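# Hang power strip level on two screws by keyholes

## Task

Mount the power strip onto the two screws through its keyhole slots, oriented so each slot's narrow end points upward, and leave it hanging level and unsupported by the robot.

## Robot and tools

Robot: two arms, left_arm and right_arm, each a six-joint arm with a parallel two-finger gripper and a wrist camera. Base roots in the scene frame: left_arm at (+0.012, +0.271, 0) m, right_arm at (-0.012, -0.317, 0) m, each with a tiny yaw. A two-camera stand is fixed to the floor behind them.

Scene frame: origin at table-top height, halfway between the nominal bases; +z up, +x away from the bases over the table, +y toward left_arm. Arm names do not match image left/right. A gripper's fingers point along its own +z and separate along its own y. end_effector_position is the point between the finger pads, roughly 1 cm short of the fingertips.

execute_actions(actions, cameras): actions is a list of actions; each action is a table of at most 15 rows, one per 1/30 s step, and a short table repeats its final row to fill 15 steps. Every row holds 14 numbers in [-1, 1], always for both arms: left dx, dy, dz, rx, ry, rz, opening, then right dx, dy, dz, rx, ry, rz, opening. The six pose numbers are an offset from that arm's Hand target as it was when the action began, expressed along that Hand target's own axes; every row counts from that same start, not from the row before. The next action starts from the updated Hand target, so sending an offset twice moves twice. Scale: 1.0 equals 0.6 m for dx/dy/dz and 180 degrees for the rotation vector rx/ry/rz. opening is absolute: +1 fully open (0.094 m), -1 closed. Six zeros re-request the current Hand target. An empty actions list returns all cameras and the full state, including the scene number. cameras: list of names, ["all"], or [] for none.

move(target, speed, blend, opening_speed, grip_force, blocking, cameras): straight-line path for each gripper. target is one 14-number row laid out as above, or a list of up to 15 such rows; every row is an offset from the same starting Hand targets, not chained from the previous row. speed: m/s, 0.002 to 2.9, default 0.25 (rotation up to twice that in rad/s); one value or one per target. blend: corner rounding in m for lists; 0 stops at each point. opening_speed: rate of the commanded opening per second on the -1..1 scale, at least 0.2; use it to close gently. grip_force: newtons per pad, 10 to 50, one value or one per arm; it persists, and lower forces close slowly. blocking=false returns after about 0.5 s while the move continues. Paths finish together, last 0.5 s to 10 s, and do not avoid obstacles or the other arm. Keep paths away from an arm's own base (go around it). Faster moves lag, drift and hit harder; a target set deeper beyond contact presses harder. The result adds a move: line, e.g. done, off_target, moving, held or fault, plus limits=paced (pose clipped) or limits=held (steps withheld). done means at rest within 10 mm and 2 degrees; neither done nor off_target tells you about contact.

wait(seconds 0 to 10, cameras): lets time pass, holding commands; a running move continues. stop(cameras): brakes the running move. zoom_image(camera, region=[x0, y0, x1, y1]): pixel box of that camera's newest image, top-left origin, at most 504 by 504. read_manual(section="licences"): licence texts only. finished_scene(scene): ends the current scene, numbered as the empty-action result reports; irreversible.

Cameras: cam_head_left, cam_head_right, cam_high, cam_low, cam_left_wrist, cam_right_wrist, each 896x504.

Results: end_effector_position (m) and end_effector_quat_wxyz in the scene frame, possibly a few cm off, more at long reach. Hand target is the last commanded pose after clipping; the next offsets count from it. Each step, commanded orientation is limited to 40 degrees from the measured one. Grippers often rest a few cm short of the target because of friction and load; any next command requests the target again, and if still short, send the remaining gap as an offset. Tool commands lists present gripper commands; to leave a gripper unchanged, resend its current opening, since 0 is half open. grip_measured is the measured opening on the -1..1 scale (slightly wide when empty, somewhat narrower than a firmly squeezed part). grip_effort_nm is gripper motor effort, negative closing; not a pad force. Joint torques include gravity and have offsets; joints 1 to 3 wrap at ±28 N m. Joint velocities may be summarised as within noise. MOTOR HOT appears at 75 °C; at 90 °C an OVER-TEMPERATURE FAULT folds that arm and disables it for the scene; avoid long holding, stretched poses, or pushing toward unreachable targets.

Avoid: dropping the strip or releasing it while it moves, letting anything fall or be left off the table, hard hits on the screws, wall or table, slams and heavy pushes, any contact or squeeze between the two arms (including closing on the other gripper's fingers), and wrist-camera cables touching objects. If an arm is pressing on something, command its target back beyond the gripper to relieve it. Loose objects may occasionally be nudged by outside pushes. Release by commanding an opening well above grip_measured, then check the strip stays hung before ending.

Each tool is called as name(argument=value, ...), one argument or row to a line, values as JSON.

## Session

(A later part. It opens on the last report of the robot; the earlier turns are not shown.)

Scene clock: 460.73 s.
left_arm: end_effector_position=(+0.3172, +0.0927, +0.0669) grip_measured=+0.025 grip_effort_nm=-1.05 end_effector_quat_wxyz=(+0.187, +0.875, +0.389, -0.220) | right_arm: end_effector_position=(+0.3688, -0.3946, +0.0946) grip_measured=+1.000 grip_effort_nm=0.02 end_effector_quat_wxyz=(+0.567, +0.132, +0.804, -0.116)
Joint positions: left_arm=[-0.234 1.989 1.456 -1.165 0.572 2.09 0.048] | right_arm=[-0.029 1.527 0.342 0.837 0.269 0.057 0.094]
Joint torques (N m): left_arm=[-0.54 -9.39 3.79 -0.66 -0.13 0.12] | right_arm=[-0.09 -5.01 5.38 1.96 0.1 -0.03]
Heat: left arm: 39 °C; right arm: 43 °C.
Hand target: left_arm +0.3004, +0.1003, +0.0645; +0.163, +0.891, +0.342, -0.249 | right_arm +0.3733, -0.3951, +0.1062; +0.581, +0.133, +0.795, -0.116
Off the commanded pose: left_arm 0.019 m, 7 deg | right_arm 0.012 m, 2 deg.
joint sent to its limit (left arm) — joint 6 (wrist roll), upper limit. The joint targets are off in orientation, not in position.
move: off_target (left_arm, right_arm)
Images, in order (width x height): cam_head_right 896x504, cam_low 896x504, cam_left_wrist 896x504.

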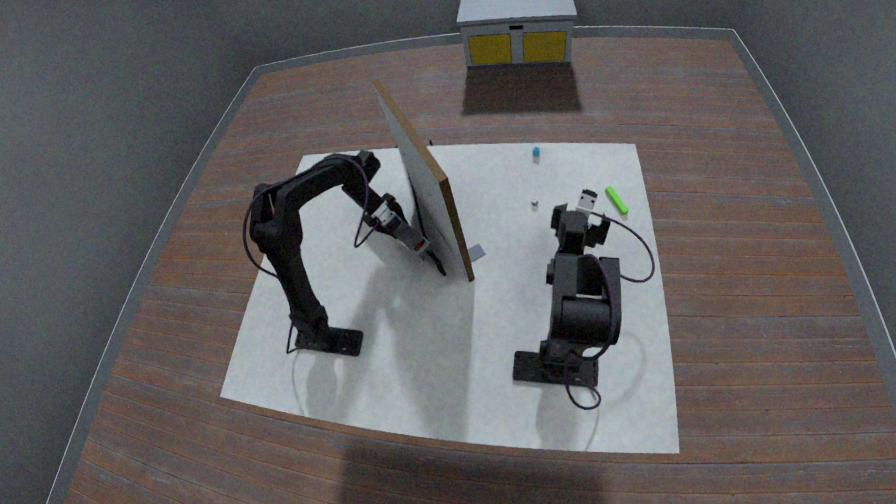

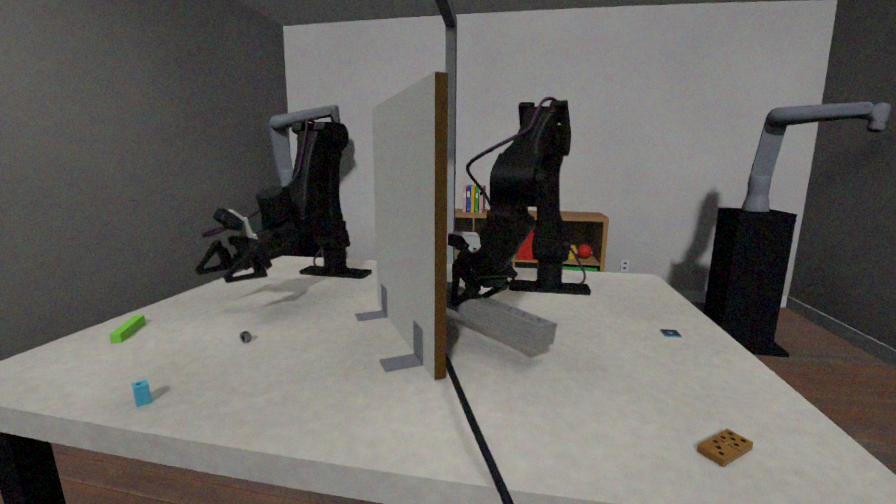

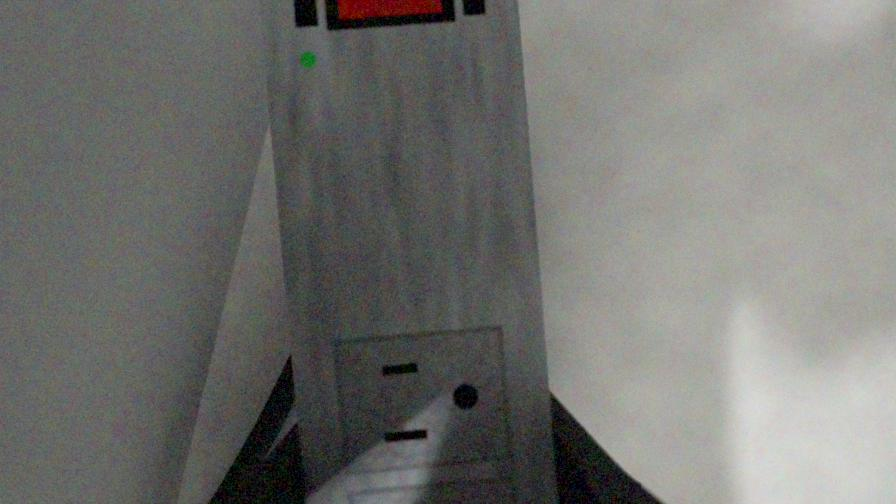

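move(
  target=[0.041,-0.026,0.05,0,0,0,-0.3,0,0,0,0,0,0,1],
  speed=0.05,
  cameras=["cam_head_right","cam_low","cam_left_wrist"],
)

Scene clock: 466.43 s.
left_arm: end_effector_position=(+0.3173, +0.0960, +0.0445) grip_measured=+0.025 grip_effort_nm=-1.05 end_effector_quat_wxyz=(+0.202, +0.871, +0.398, -0.207) | right_arm: end_effector_position=(+0.3688, -0.3946, +0.0946) grip_measured=+1.000 grip_effort_nm=0.02 end_effector_quat_wxyz=(+0.567, +0.132, +0.804, -0.116)
Joint positions: left_arm=[-0.221 1.977 1.344 -1.023 0.581 2.072 0.048] | right_arm=[-0.029 1.527 0.342 0.837 0.269 0.057 0.094]
Joint torques (N m): left_arm=[-0.03 -6.99 2.04 -0.44 -0.33 0.34] | right_arm=[-0.05 -5.27 5.37 1.99 0.08 -0.02]
Heat: left arm: 38 °C; right arm: 43 °C.
Hand target: left_arm +0.2955, +0.1106, +0.0243; +0.163, +0.891, +0.342, -0.249 | right_arm +0.3733, -0.3951, +0.1062; +0.581, +0.133, +0.795, -0.116
Off the commanded pose: left_arm 0.033 m, 10 deg | right_arm 0.012 m, 2 deg.
joint sent to its limit (left arm) — joint 6 (wrist roll), upper limit. The joint targets are off in orientation, not in position.
move: off_target (left_arm, right_arm)
Images, in order (width x height): cam_head_right 896x504, cam_low 896x504, cam_left_wrist 896x504.

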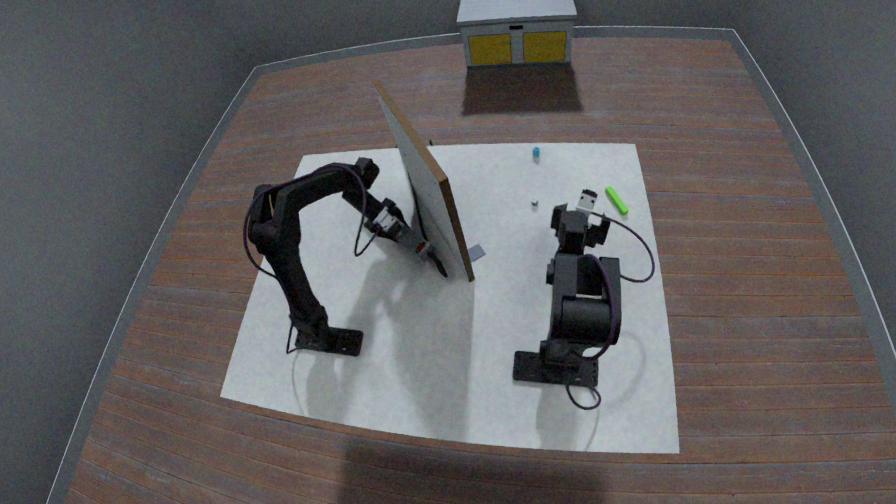

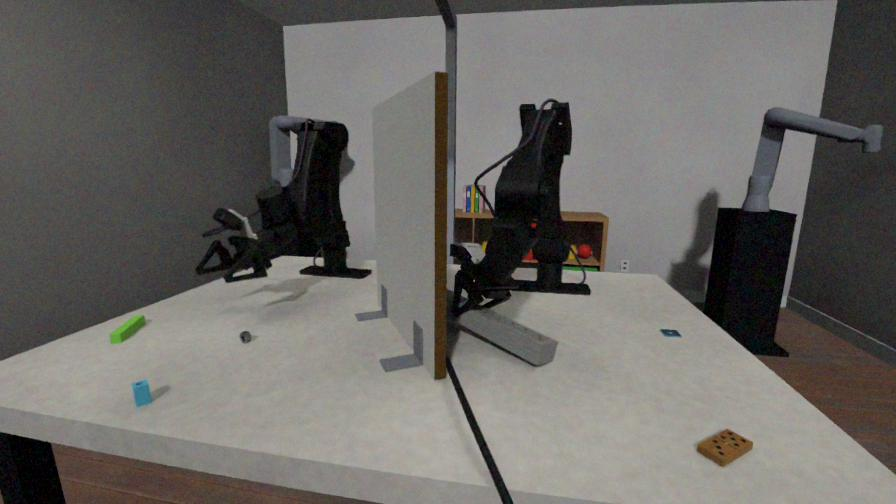

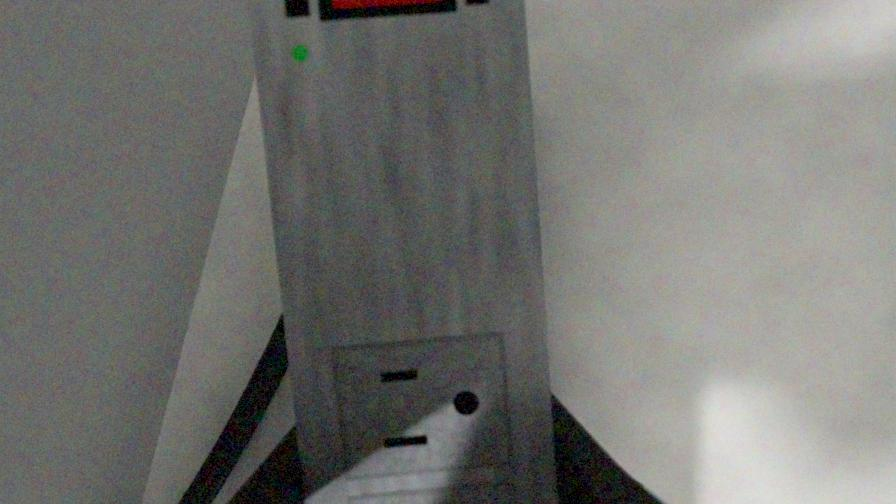

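move(
  target=[-0.002,0.045,-0.02,0.078,0,0,-0.3,0,0,0,0,0,0,1],
  speed=0.05,
  cameras=["cam_head_right","cam_low","cam_left_wrist"],
)

Scene clock: 479.43 s.
left_arm: end_effector_position=(+0.3433, +0.0957, +0.0361) grip_measured=+0.025 grip_effort_nm=-1.05 end_effector_quat_wxyz=(+0.078, +0.897, +0.380, -0.211) | right_arm: end_effector_position=(+0.3688, -0.3946, +0.0946) grip_measured=+1.000 grip_effort_nm=0.02 end_effector_quat_wxyz=(+0.567, +0.132, +0.804, -0.116)
Joint positions: left_arm=[-0.287 2.221 1.73 -1.315 0.393 2.083 0.048] | right_arm=[-0.029 1.527 0.342 0.837 0.269 0.057 0.094]
Joint torques (N m): left_arm=[-1.17 -7.98 7.01 -1.63 0.35 0.2] | right_arm=[-0.13 -5.04 5.44 1.98 0.09 0]
Heat: left arm: 38 °C; right arm: 43 °C.
Hand target: left_arm +0.3173, +0.0963, +0.0380; +0.052, +0.905, +0.309, -0.289 | right_arm +0.3733, -0.3951, +0.1062; +0.581, +0.133, +0.795, -0.116
Off the commanded pose: left_arm 0.026 m, 13 deg | right_arm 0.012 m, 2 deg.
joint sent to its limit (left arm) — joint 6 (wrist roll), upper limit. The joint targets are off in orientation, not in position.
move: off_target (left_arm, right_arm)
Images, in order (width x height): cam_head_right 896x504, cam_low 896x504, cam_left_wrist 896x504.

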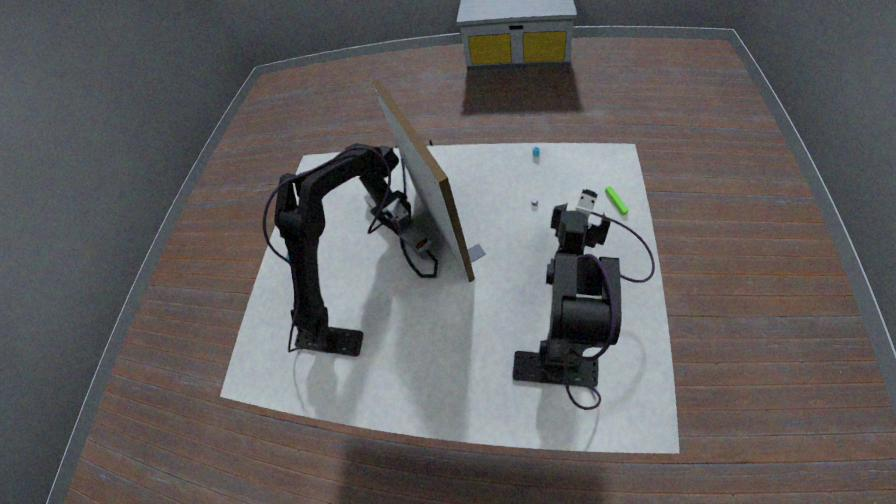

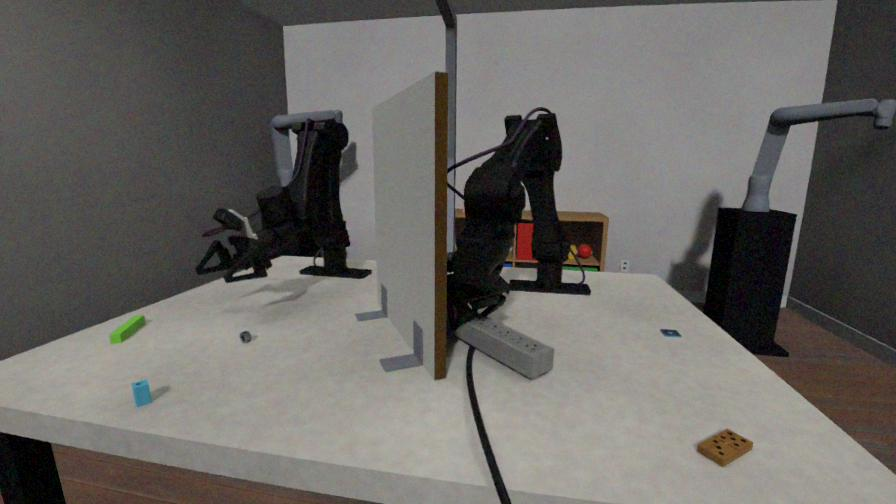

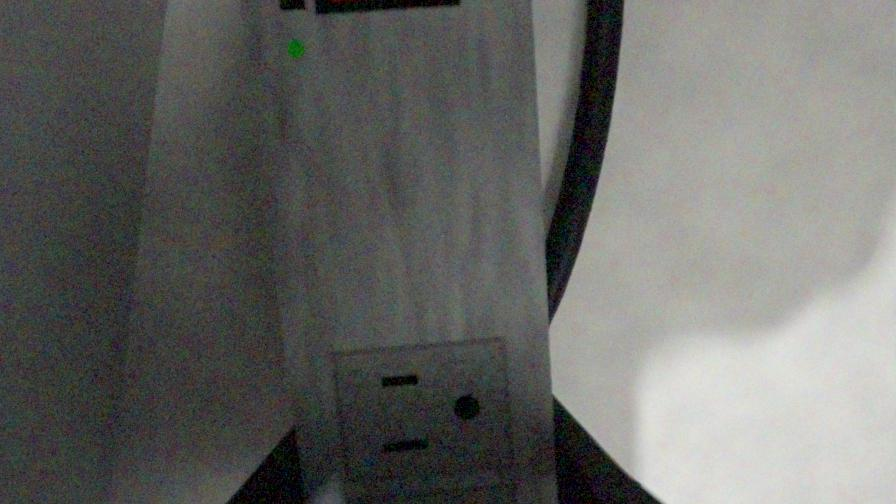

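move(
  target=[
    [0,0,0,0,0,0,-0.3,0,0,0,0,0,0,1],
    [0.04,0.0,0.0,0,0,0,0.5,0,0,0,0,0,0,1],
    [0.0,0,-0.15,0,0,0,0.5,0,0,0,0,0,0,1],
  ],
  speed=0.08,
  opening_speed=0.5,
  cameras=["cam_head_right","cam_low","cam_left_wrist","cam_high"],
)

Scene clock: 493.03 s.
left_arm: end_effector_position=(+0.3613, +0.1208, +0.0920) grip_measured=+0.499 grip_effort_nm=0.05 end_effector_quat_wxyz=(+0.071, +0.888, +0.407, -0.203) | right_arm: end_effector_position=(+0.3688, -0.3946, +0.0946) grip_measured=+1.000 grip_effort_nm=0.02 end_effector_quat_wxyz=(+0.567, +0.132, +0.804, -0.116)
Joint positions: left_arm=[-0.222 2.225 1.968 -1.557 0.363 2.087 0.07] | right_arm=[-0.029 1.527 0.342 0.837 0.269 0.057 0.094]
Joint torques (N m): left_arm=[0.58 -12.31 7.82 -0.76 0.32 0.18] | right_arm=[-0.14 -5.04 5.48 1.97 0.08 0.01]
Heat: left arm: 38 °C; right arm: 43 °C.
Hand target: left_arm +0.3615, +0.1208, +0.1125; +0.052, +0.905, +0.309, -0.289 | right_arm +0.3733, -0.3951, +0.1062; +0.581, +0.133, +0.795, -0.116
Off the commanded pose: left_arm 0.020 m, 15 deg | right_arm 0.012 m, 2 deg.
joint sent to its limit (left arm) — joint 4 (wrist pitch), lower limit; joint 6 (wrist roll), upper limit. The joint targets are off in position and orientation.
move: off_target (left_arm, right_arm); target 2's new opening was sent with left_arm's hand 0.019 m and 12 deg from that target
Images, in order (width x height): cam_head_right 896x504, cam_high 896x504, cam_low 896x504, cam_left_wrist 896x504.

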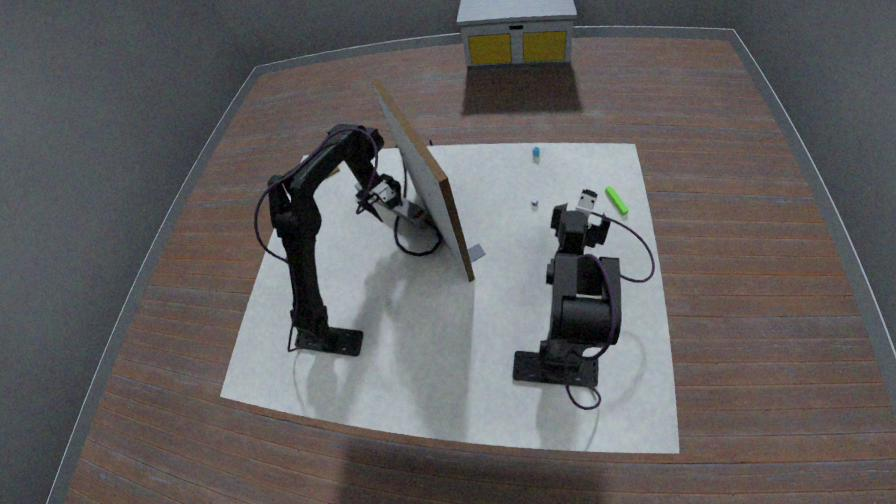

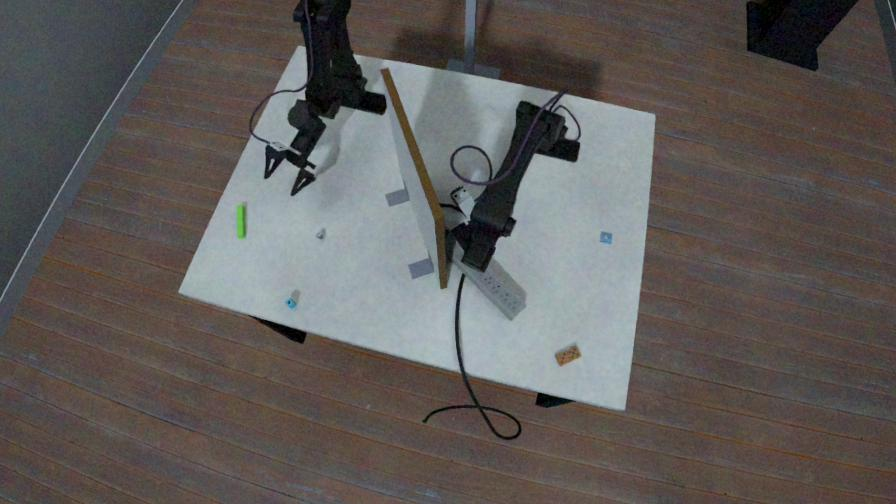

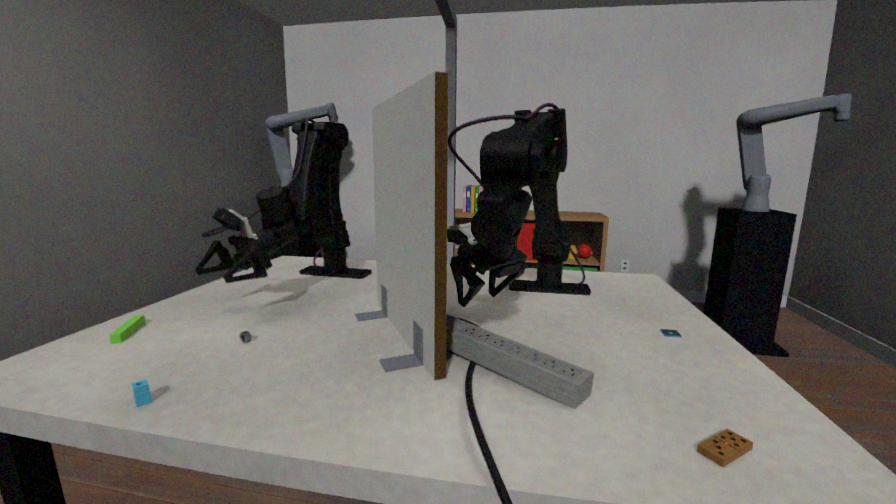

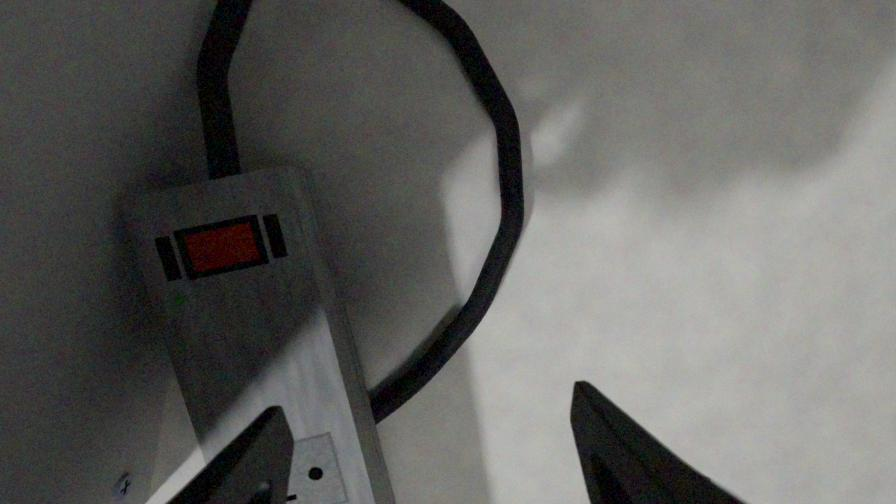

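zoom_image(
  camera="cam_left_wrist",
  region=[80, 130, 480, 504],
)

zoom_image(
  camera="cam_high",
  region=[380, 100, 580, 340],
)

zoom_image(
  camera="cam_low",
  region=[430, 220, 630, 440],
)

Scaled by 1.260.

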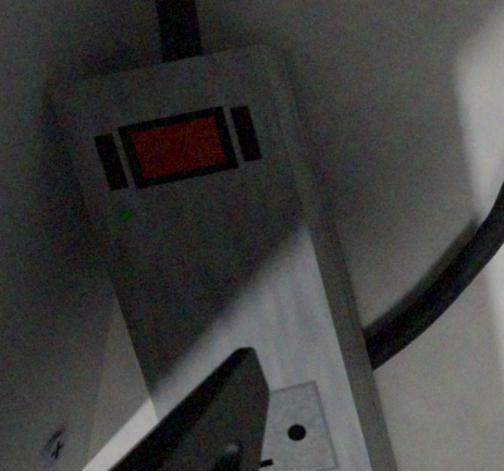

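Scaled by 2.100.

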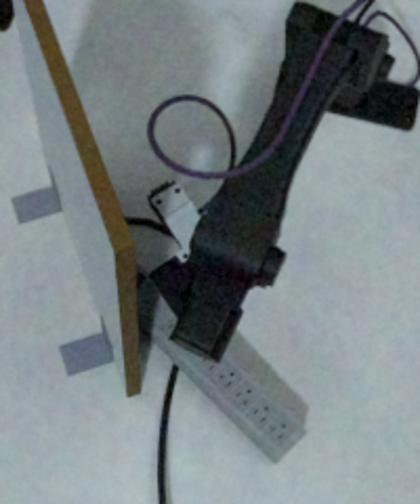

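Scaled by 2.291.

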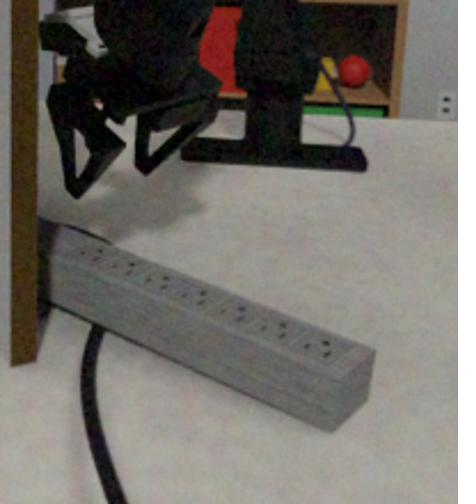

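move(
  target=[0.093,0.061,-0.034,-0.059,0.181,-0.101,0.5,0,0,0,0,0,0,1],
  speed=0.12,
  cameras=["cam_low","cam_left_wrist"],
)

Scene clock: 541.17 s.
left_arm: end_effector_position=(+0.4219, +0.1431, +0.0967) grip_measured=+0.499 grip_effort_nm=0.05 end_effector_quat_wxyz=(-0.007, +0.874, +0.485, -0.011) | right_arm: end_effector_position=(+0.3688, -0.3946, +0.0946) grip_measured=+1.000 grip_effort_nm=0.02 end_effector_quat_wxyz=(+0.567, +0.132, +0.804, -0.116)
Joint positions: left_arm=[-0.285 2.245 2.094 -1.445 0.005 1.826 0.07] | right_arm=[-0.029 1.527 0.342 0.837 0.269 0.057 0.094]
Joint torques (N m): left_arm=[-2.11 -8.27 8.83 0.14 -0.03 -0.05] | right_arm=[-0.08 -5.09 5.34 1.98 0.09 0]
Heat: left arm: 40 °C; right arm: 43 °C.
Hand target: left_arm +0.4289, +0.1265, +0.0953; +0.001, +0.881, +0.473, -0.001 | right_arm +0.3733, -0.3951, +0.1062; +0.581, +0.133, +0.795, -0.116
Off the commanded pose: left_arm 0.018 m, 2 deg | right_arm 0.012 m, 2 deg.
move: off_target (left_arm, right_arm)
Images, in order (width x height): cam_low 896x504, cam_left_wrist 896x504.

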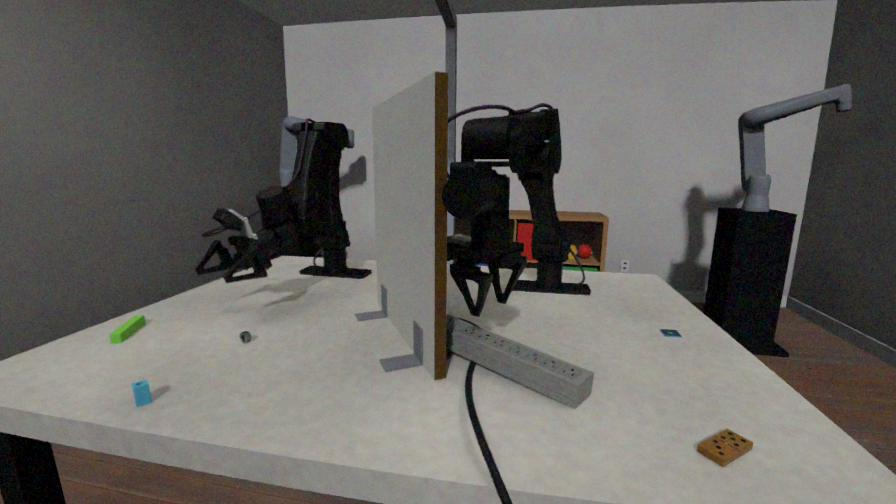

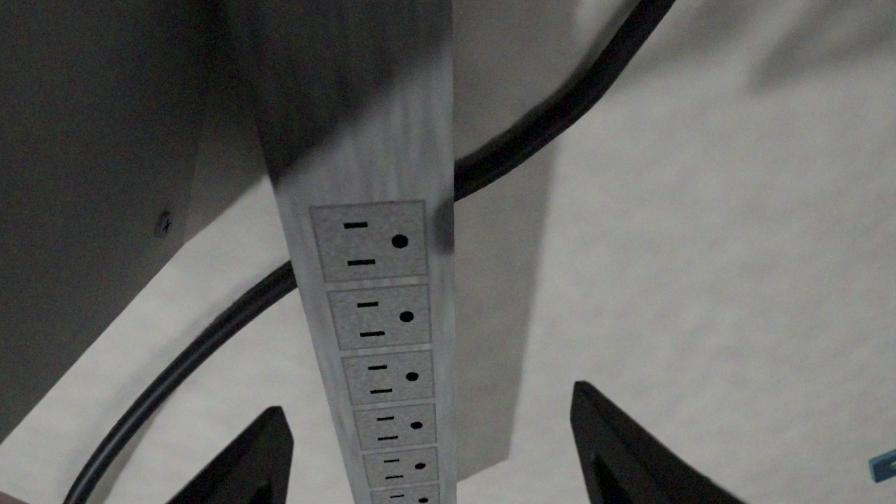

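move(
  target=[-0.005,0.0175,0.033,0,0,0,0.5,0,0,0,0,0,0,1],
  speed=0.1,
  cameras=["cam_left_wrist"],
)

Scene clock: 557.80 s.
left_arm: end_effector_position=(+0.4352, +0.1384, +0.0818) grip_measured=+0.499 grip_effort_nm=0.05 end_effector_quat_wxyz=(+0.001, +0.872, +0.489, -0.002) | right_arm: end_effector_position=(+0.3688, -0.3946, +0.0946) grip_measured=+1.000 grip_effort_nm=0.03 end_effector_quat_wxyz=(+0.567, +0.132, +0.804, -0.116)
Joint positions: left_arm=[-0.287 2.28 2.094 -1.384 0.004 1.814 0.07] | right_arm=[-0.029 1.527 0.342 0.837 0.269 0.057 0.094]
Joint torques (N m): left_arm=[-2.95 -8.09 8.2 0.11 -0.03 -0.09] | right_arm=[0.01 -5.09 5.38 1.96 0.06 0.02]
Heat: left arm: 39 °C; right arm: 43 °C.
Hand target: left_arm +0.4360, +0.1181, +0.0755; +0.001, +0.881, +0.473, -0.001 | right_arm +0.3733, -0.3951, +0.1062; +0.581, +0.133, +0.795, -0.116
Off the commanded pose: left_arm 0.021 m, 2 deg | right_arm 0.012 m, 2 deg.
move: off_target (left_arm, right_arm)
Images, in order (width x height): cam_left_wrist 896x504.

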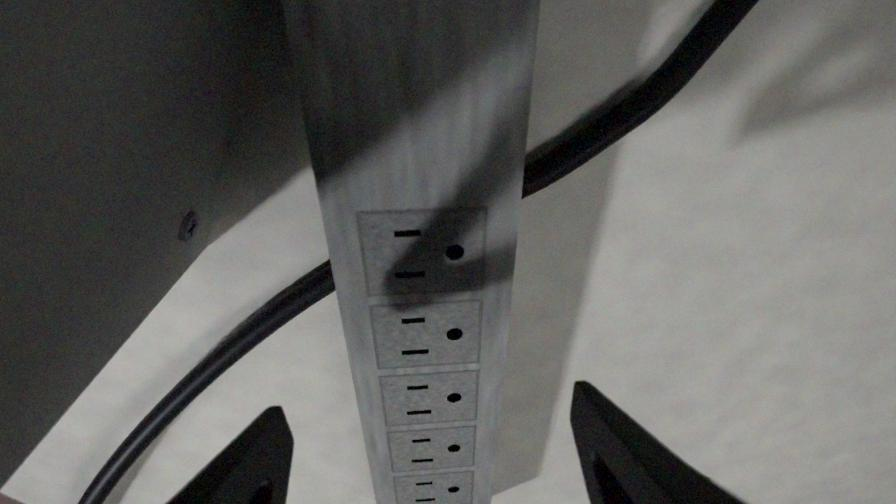

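move(
  target=[0,0.005,0.082,0,0,0,0.5,0,0,0,0,0,0,1],
  speed=0.06,
  cameras=["cam_left_wrist","cam_low"],
)

Scene clock: 563.13 s.
left_arm: end_effector_position=(+0.4464, +0.1354, +0.0545) grip_measured=+0.499 grip_effort_nm=0.05 end_effector_quat_wxyz=(+0.014, +0.872, +0.490, +0.012) | right_arm: end_effector_position=(+0.3688, -0.3946, +0.0946) grip_measured=+1.000 grip_effort_nm=0.02 end_effector_quat_wxyz=(+0.567, +0.132, +0.804, -0.116)
Joint positions: left_arm=[-0.287 2.29 2 -1.243 0.002 1.813 0.07] | right_arm=[-0.029 1.527 0.342 0.837 0.269 0.057 0.094]
Joint torques (N m): left_arm=[-2.96 -7.66 3.22 0.51 -0.02 -0.07] | right_arm=[0.06 -4.98 5.39 1.98 0.1 0.01]
Heat: left arm: 39 °C; right arm: 44 °C.
Hand target: left_arm +0.4385, +0.1164, +0.0263; +0.001, +0.881, +0.473, -0.001 | right_arm +0.3733, -0.3951, +0.1062; +0.581, +0.133, +0.795, -0.116
Off the commanded pose: left_arm 0.035 m, 3 deg | right_arm 0.012 m, 2 deg.
move: off_target (left_arm, right_arm)
Images, in order (width x height): cam_low 896x504, cam_left_wrist 896x504.

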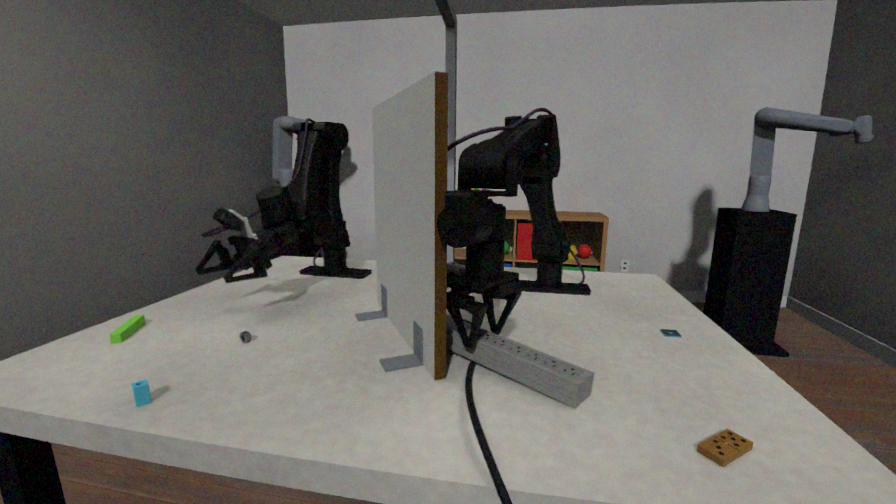

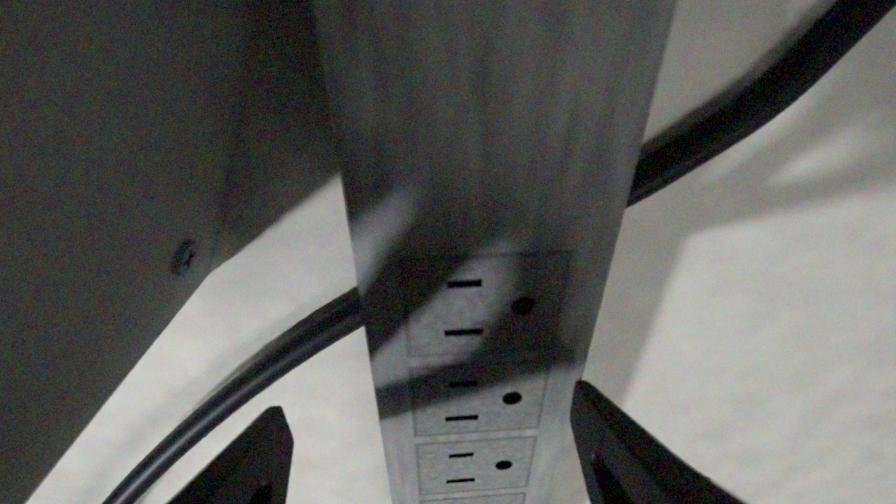

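move(
  target=[0,-0.013,-0.075,0,0,0,0.6,0,0,0,0,0,0,1],
  speed=0.08,
  cameras=[],
)

move(
  target=[0,-0.002,0.04,0,0,0,0.6,0,0,0,0,0,0,1],
  speed=0.06,
  cameras=["cam_left_wrist"],
)

Scene clock: 570.60 s.
left_arm: end_effector_position=(+0.4367, +0.1387, +0.0613) grip_measured=+0.598 grip_effort_nm=0.06 end_effector_quat_wxyz=(-0.001, +0.872, +0.490, -0.001) | right_arm: end_effector_position=(+0.3688, -0.3946, +0.0946) grip_measured=+1.000 grip_effort_nm=0.02 end_effector_quat_wxyz=(+0.567, +0.132, +0.804, -0.116)
Joint positions: left_arm=[-0.287 2.29 2.028 -1.313 0.001 1.813 0.075] | right_arm=[-0.029 1.527 0.342 0.837 0.269 0.057 0.094]
Joint torques (N m): left_arm=[-2.71 -10.52 9.18 -0.32 -0.01 -0.03] | right_arm=[-0.05 -5.09 5.42 1.99 0.1 -0.01]
Heat: left arm: 39 °C; right arm: 44 °C.
Hand target: left_arm +0.4320, +0.1208, +0.0713; +0.000, +0.881, +0.473, -0.001 | right_arm +0.3733, -0.3951, +0.1062; +0.581, +0.133, +0.795, -0.116
Off the commanded pose: left_arm 0.021 m, 2 deg | right_arm 0.012 m, 2 deg.
move: off_target (left_arm, right_arm)
No camera images: "cameras" was empty.

Scene clock: 571.67 s.
left_arm: end_effector_position=(+0.4401, +0.1376, +0.0512) grip_measured=+0.598 grip_effort_nm=0.06 end_effector_quat_wxyz=(+0.005, +0.872, +0.490, +0.004) | right_arm: end_effector_position=(+0.3688, -0.3946, +0.0946) grip_measured=+1.000 grip_effort_nm=0.02 end_effector_quat_wxyz=(+0.567, +0.132, +0.804, -0.116)
Joint positions: left_arm=[-0.287 2.29 1.988 -1.256 0.001 1.813 0.075] | right_arm=[-0.029 1.527 0.342 0.837 0.269 0.057 0.094]
Joint torques (N m): left_arm=[-2.65 -10.51 4.78 0.08 0.02 0] | right_arm=[-0.05 -5.14 5.41 1.98 0.08 -0.01]
Heat: left arm: 38 °C; right arm: 44 °C.
Hand target: left_arm +0.4309, +0.1215, +0.0473; +0.000, +0.881, +0.473, -0.001 | right_arm +0.3733, -0.3951, +0.1062; +0.581, +0.133, +0.795, -0.116
Off the commanded pose: left_arm 0.019 m, 2 deg | right_arm 0.012 m, 2 deg.
move: off_target (left_arm, right_arm)
Images, in order (width x height): cam_left_wrist 896x504.

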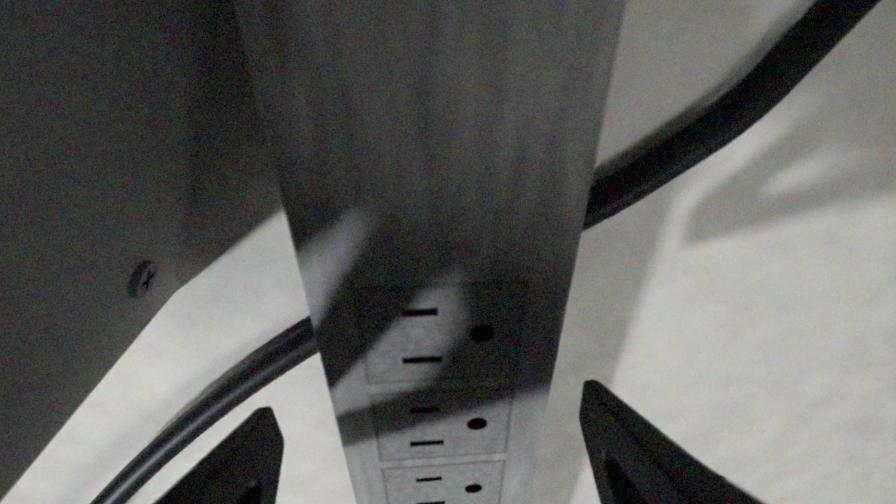

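move(
  target=[0,-0.004,0.045,0,0,0,0.6,0,0,0,0,0,0,1],
  speed=0.05,
  cameras=["cam_left_wrist"],
)

Scene clock: 576.33 s.
left_arm: end_effector_position=(+0.4390, +0.1379, +0.0263) grip_measured=+0.598 grip_effort_nm=0.06 end_effector_quat_wxyz=(+0.007, +0.872, +0.490, +0.006) | right_arm: end_effector_position=(+0.3688, -0.3946, +0.0946) grip_measured=+1.000 grip_effort_nm=0.02 end_effector_quat_wxyz=(+0.567, +0.132, +0.804, -0.116)
Joint positions: left_arm=[-0.287 2.29 1.888 -1.15 0.001 1.813 0.075] | right_arm=[-0.029 1.527 0.342 0.837 0.269 0.057 0.094]
Joint torques (N m): left_arm=[-2.5 -10.14 4.7 0.07 -0.01 0] | right_arm=[-0.05 -5.04 5.38 1.97 0.08 -0.02]
Heat: left arm: 38 °C; right arm: 44 °C.
Hand target: left_arm +0.4289, +0.1227, +0.0203; +0.000, +0.881, +0.473, -0.001 | right_arm +0.3733, -0.3951, +0.1062; +0.581, +0.133, +0.795, -0.116
Off the commanded pose: left_arm 0.019 m, 2 deg | right_arm 0.012 m, 2 deg.
move: off_target (left_arm, right_arm)
Images, in order (width x height): cam_left_wrist 896x504.

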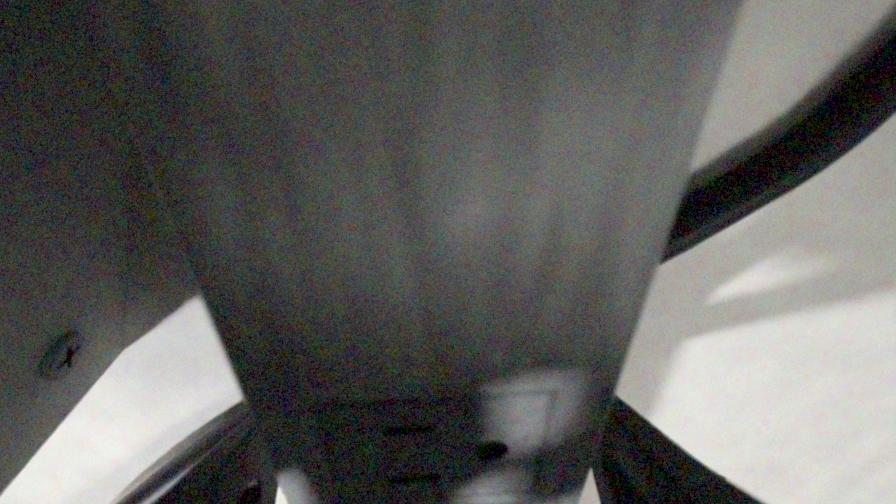

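move(
  target=[
    [-0.02,0,-0.012,0,0,0,0.6,0,0,0,0,0,0,1],
    [-0.02,0,-0.012,0,0,0,-0.3,0,0,0,0,0,0,1],
  ],
  speed=0.05,
  opening_speed=0.4,
  cameras=["cam_left_wrist"],
)

Scene clock: 585.77 s.
left_arm: end_effector_position=(+0.4391, +0.1382, +0.0263) grip_measured=+0.040 grip_effort_nm=-1.05 end_effector_quat_wxyz=(+0.007, +0.868, +0.497, +0.007) | right_arm: end_effector_position=(+0.3688, -0.3946, +0.0946) grip_measured=+1.000 grip_effort_nm=0.02 end_effector_quat_wxyz=(+0.567, +0.132, +0.804, -0.116)
Joint positions: left_arm=[-0.287 2.29 1.888 -1.15 -0.001 1.796 0.049] | right_arm=[-0.029 1.527 0.342 0.837 0.269 0.057 0.094]
Joint torques (N m): left_arm=[-4.38 -11.43 4.66 -0.12 0.02 -0.08] | right_arm=[-0.13 -5.18 5.39 1.99 0.09 0]
Heat: left arm: 38 °C; right arm: 44 °C.
Hand target: left_arm +0.4223, +0.1127, +0.0275; +0.001, +0.881, +0.473, -0.001 | right_arm +0.3733, -0.3951, +0.1062; +0.581, +0.133, +0.795, -0.116
Off the commanded pose: left_arm 0.030 m, 3 deg | right_arm 0.012 m, 2 deg.
move: off_target (left_arm, right_arm); target 2's new opening was sent with left_arm's hand 0.030 m and 3 deg from that target
Images, in order (width x height): cam_left_wrist 896x504.

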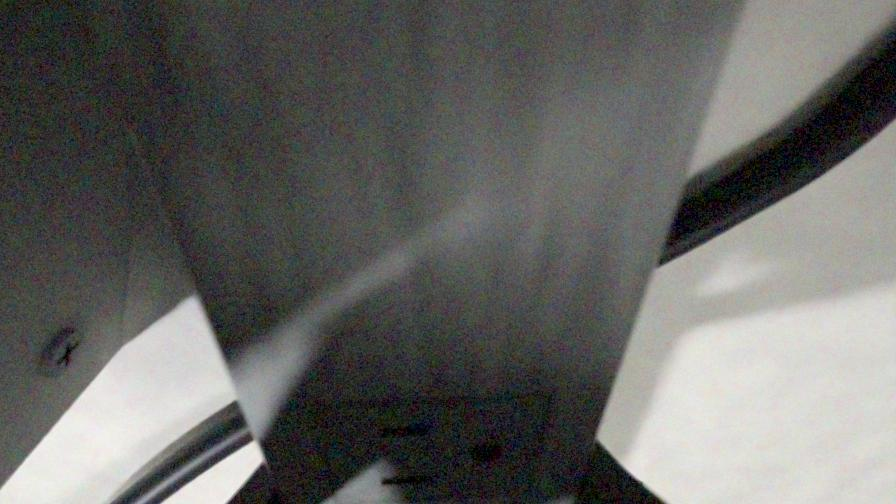

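move(
  target=[
    [0.08,-0.082,-0.0875,0,0,0,-0.3,0,0,0,0,0,0,1],
    [0.087,-0.102,-0.371,-0.5,0,0,-0.3,0,0,0,0,0,0,1],
  ],
  speed=0.15,
  blend=[0.02,0],
  cameras=["all"],
)

Scene clock: 609.60 s.
left_arm: end_effector_position=(+0.4042, +0.1984, +0.2315) grip_measured=+0.029 grip_effort_nm=-1.05 end_effector_quat_wxyz=(+0.594, +0.635, +0.366, +0.331) | right_arm: end_effector_position=(+0.3688, -0.3946, +0.0946) grip_measured=+1.000 grip_effort_nm=0.02 end_effector_quat_wxyz=(+0.567, +0.132, +0.804, -0.116)
Joint positions: left_arm=[0.095 1.291 0.552 0.646 0.614 1.61 0.048] | right_arm=[-0.029 1.527 0.342 0.837 0.269 0.057 0.094]
Joint torques (N m): left_arm=[0.21 -3.86 6.61 2.46 0.61 -0.42] | right_arm=[0.05 -5.14 5.44 1.96 0.09 -0.02]
Heat: left arm: 38 °C; right arm: 44 °C.
Hand target: left_arm +0.4004, +0.1904, +0.2499; +0.623, +0.623, +0.335, +0.334 | right_arm +0.3733, -0.3951, +0.1062; +0.581, +0.133, +0.795, -0.116
Off the commanded pose: left_arm 0.020 m, 5 deg | right_arm 0.012 m, 2 deg.
move: off_target (left_arm, right_arm)

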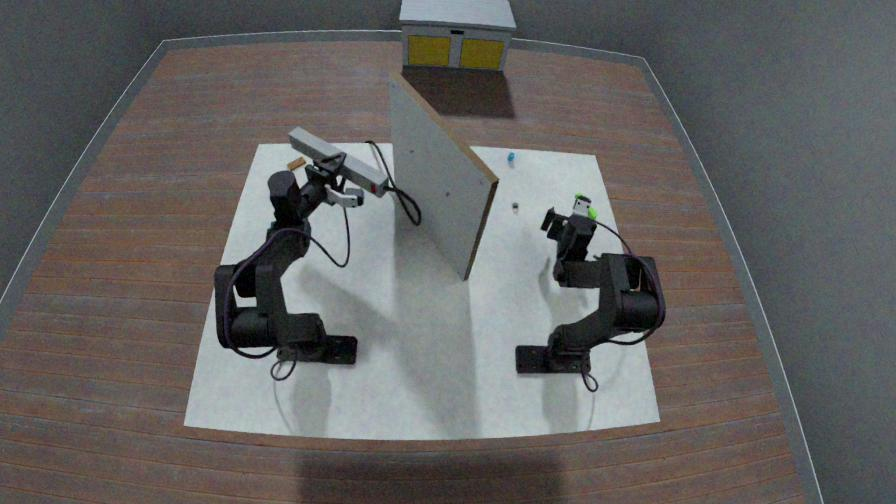

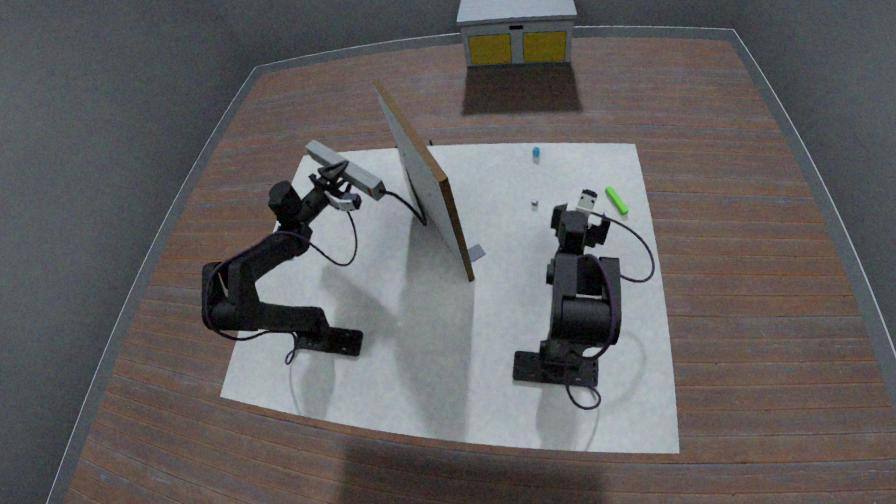

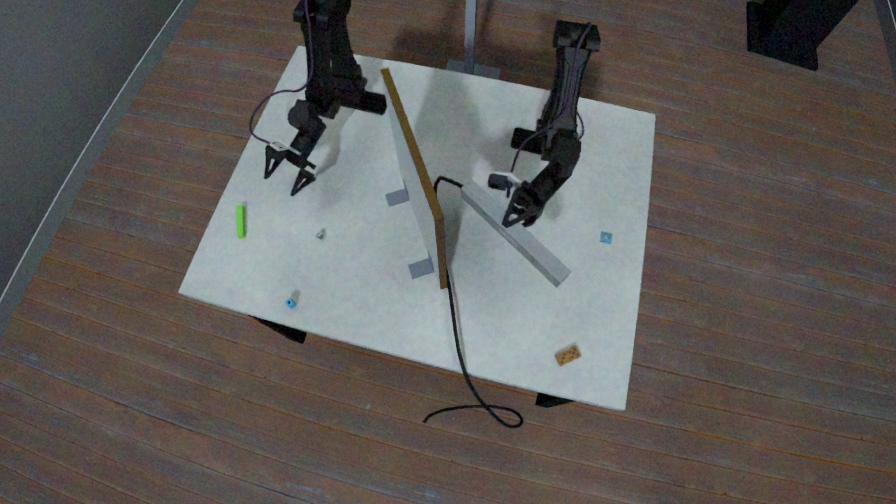

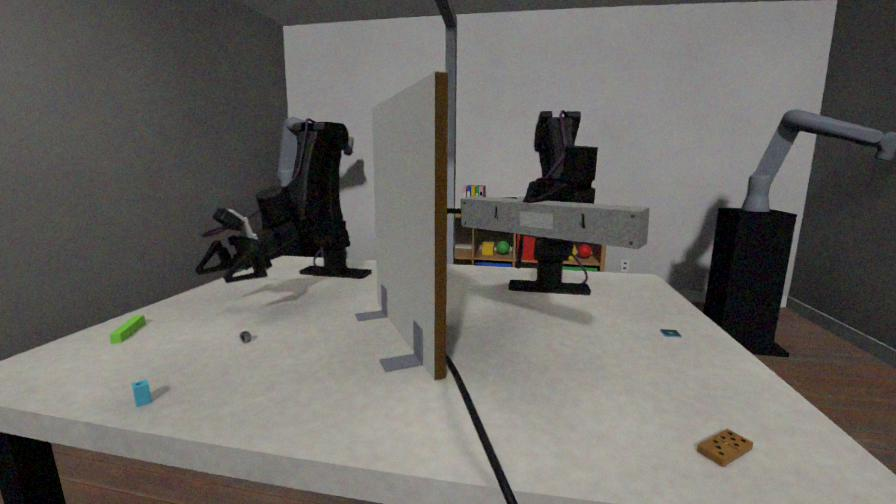

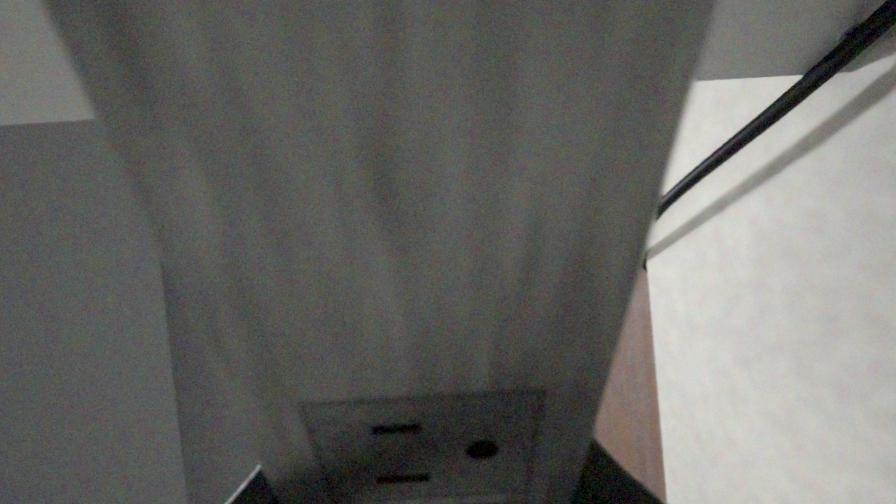

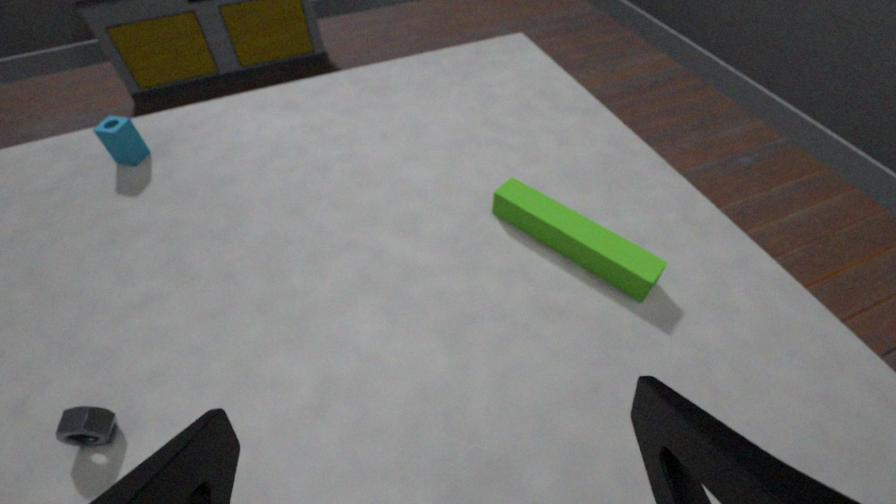

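zoom_image(
  camera="cam_low",
  region=[450, 180, 660, 260],
)

zoom_image(
  camera="cam_left_wrist",
  region=[220, 380, 660, 504],
)

Scaled by 2.400.

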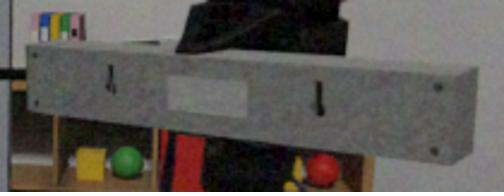

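Scaled by 1.145.

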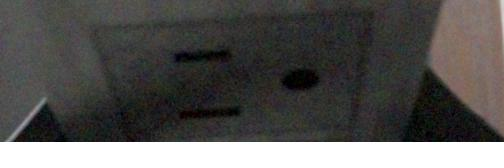

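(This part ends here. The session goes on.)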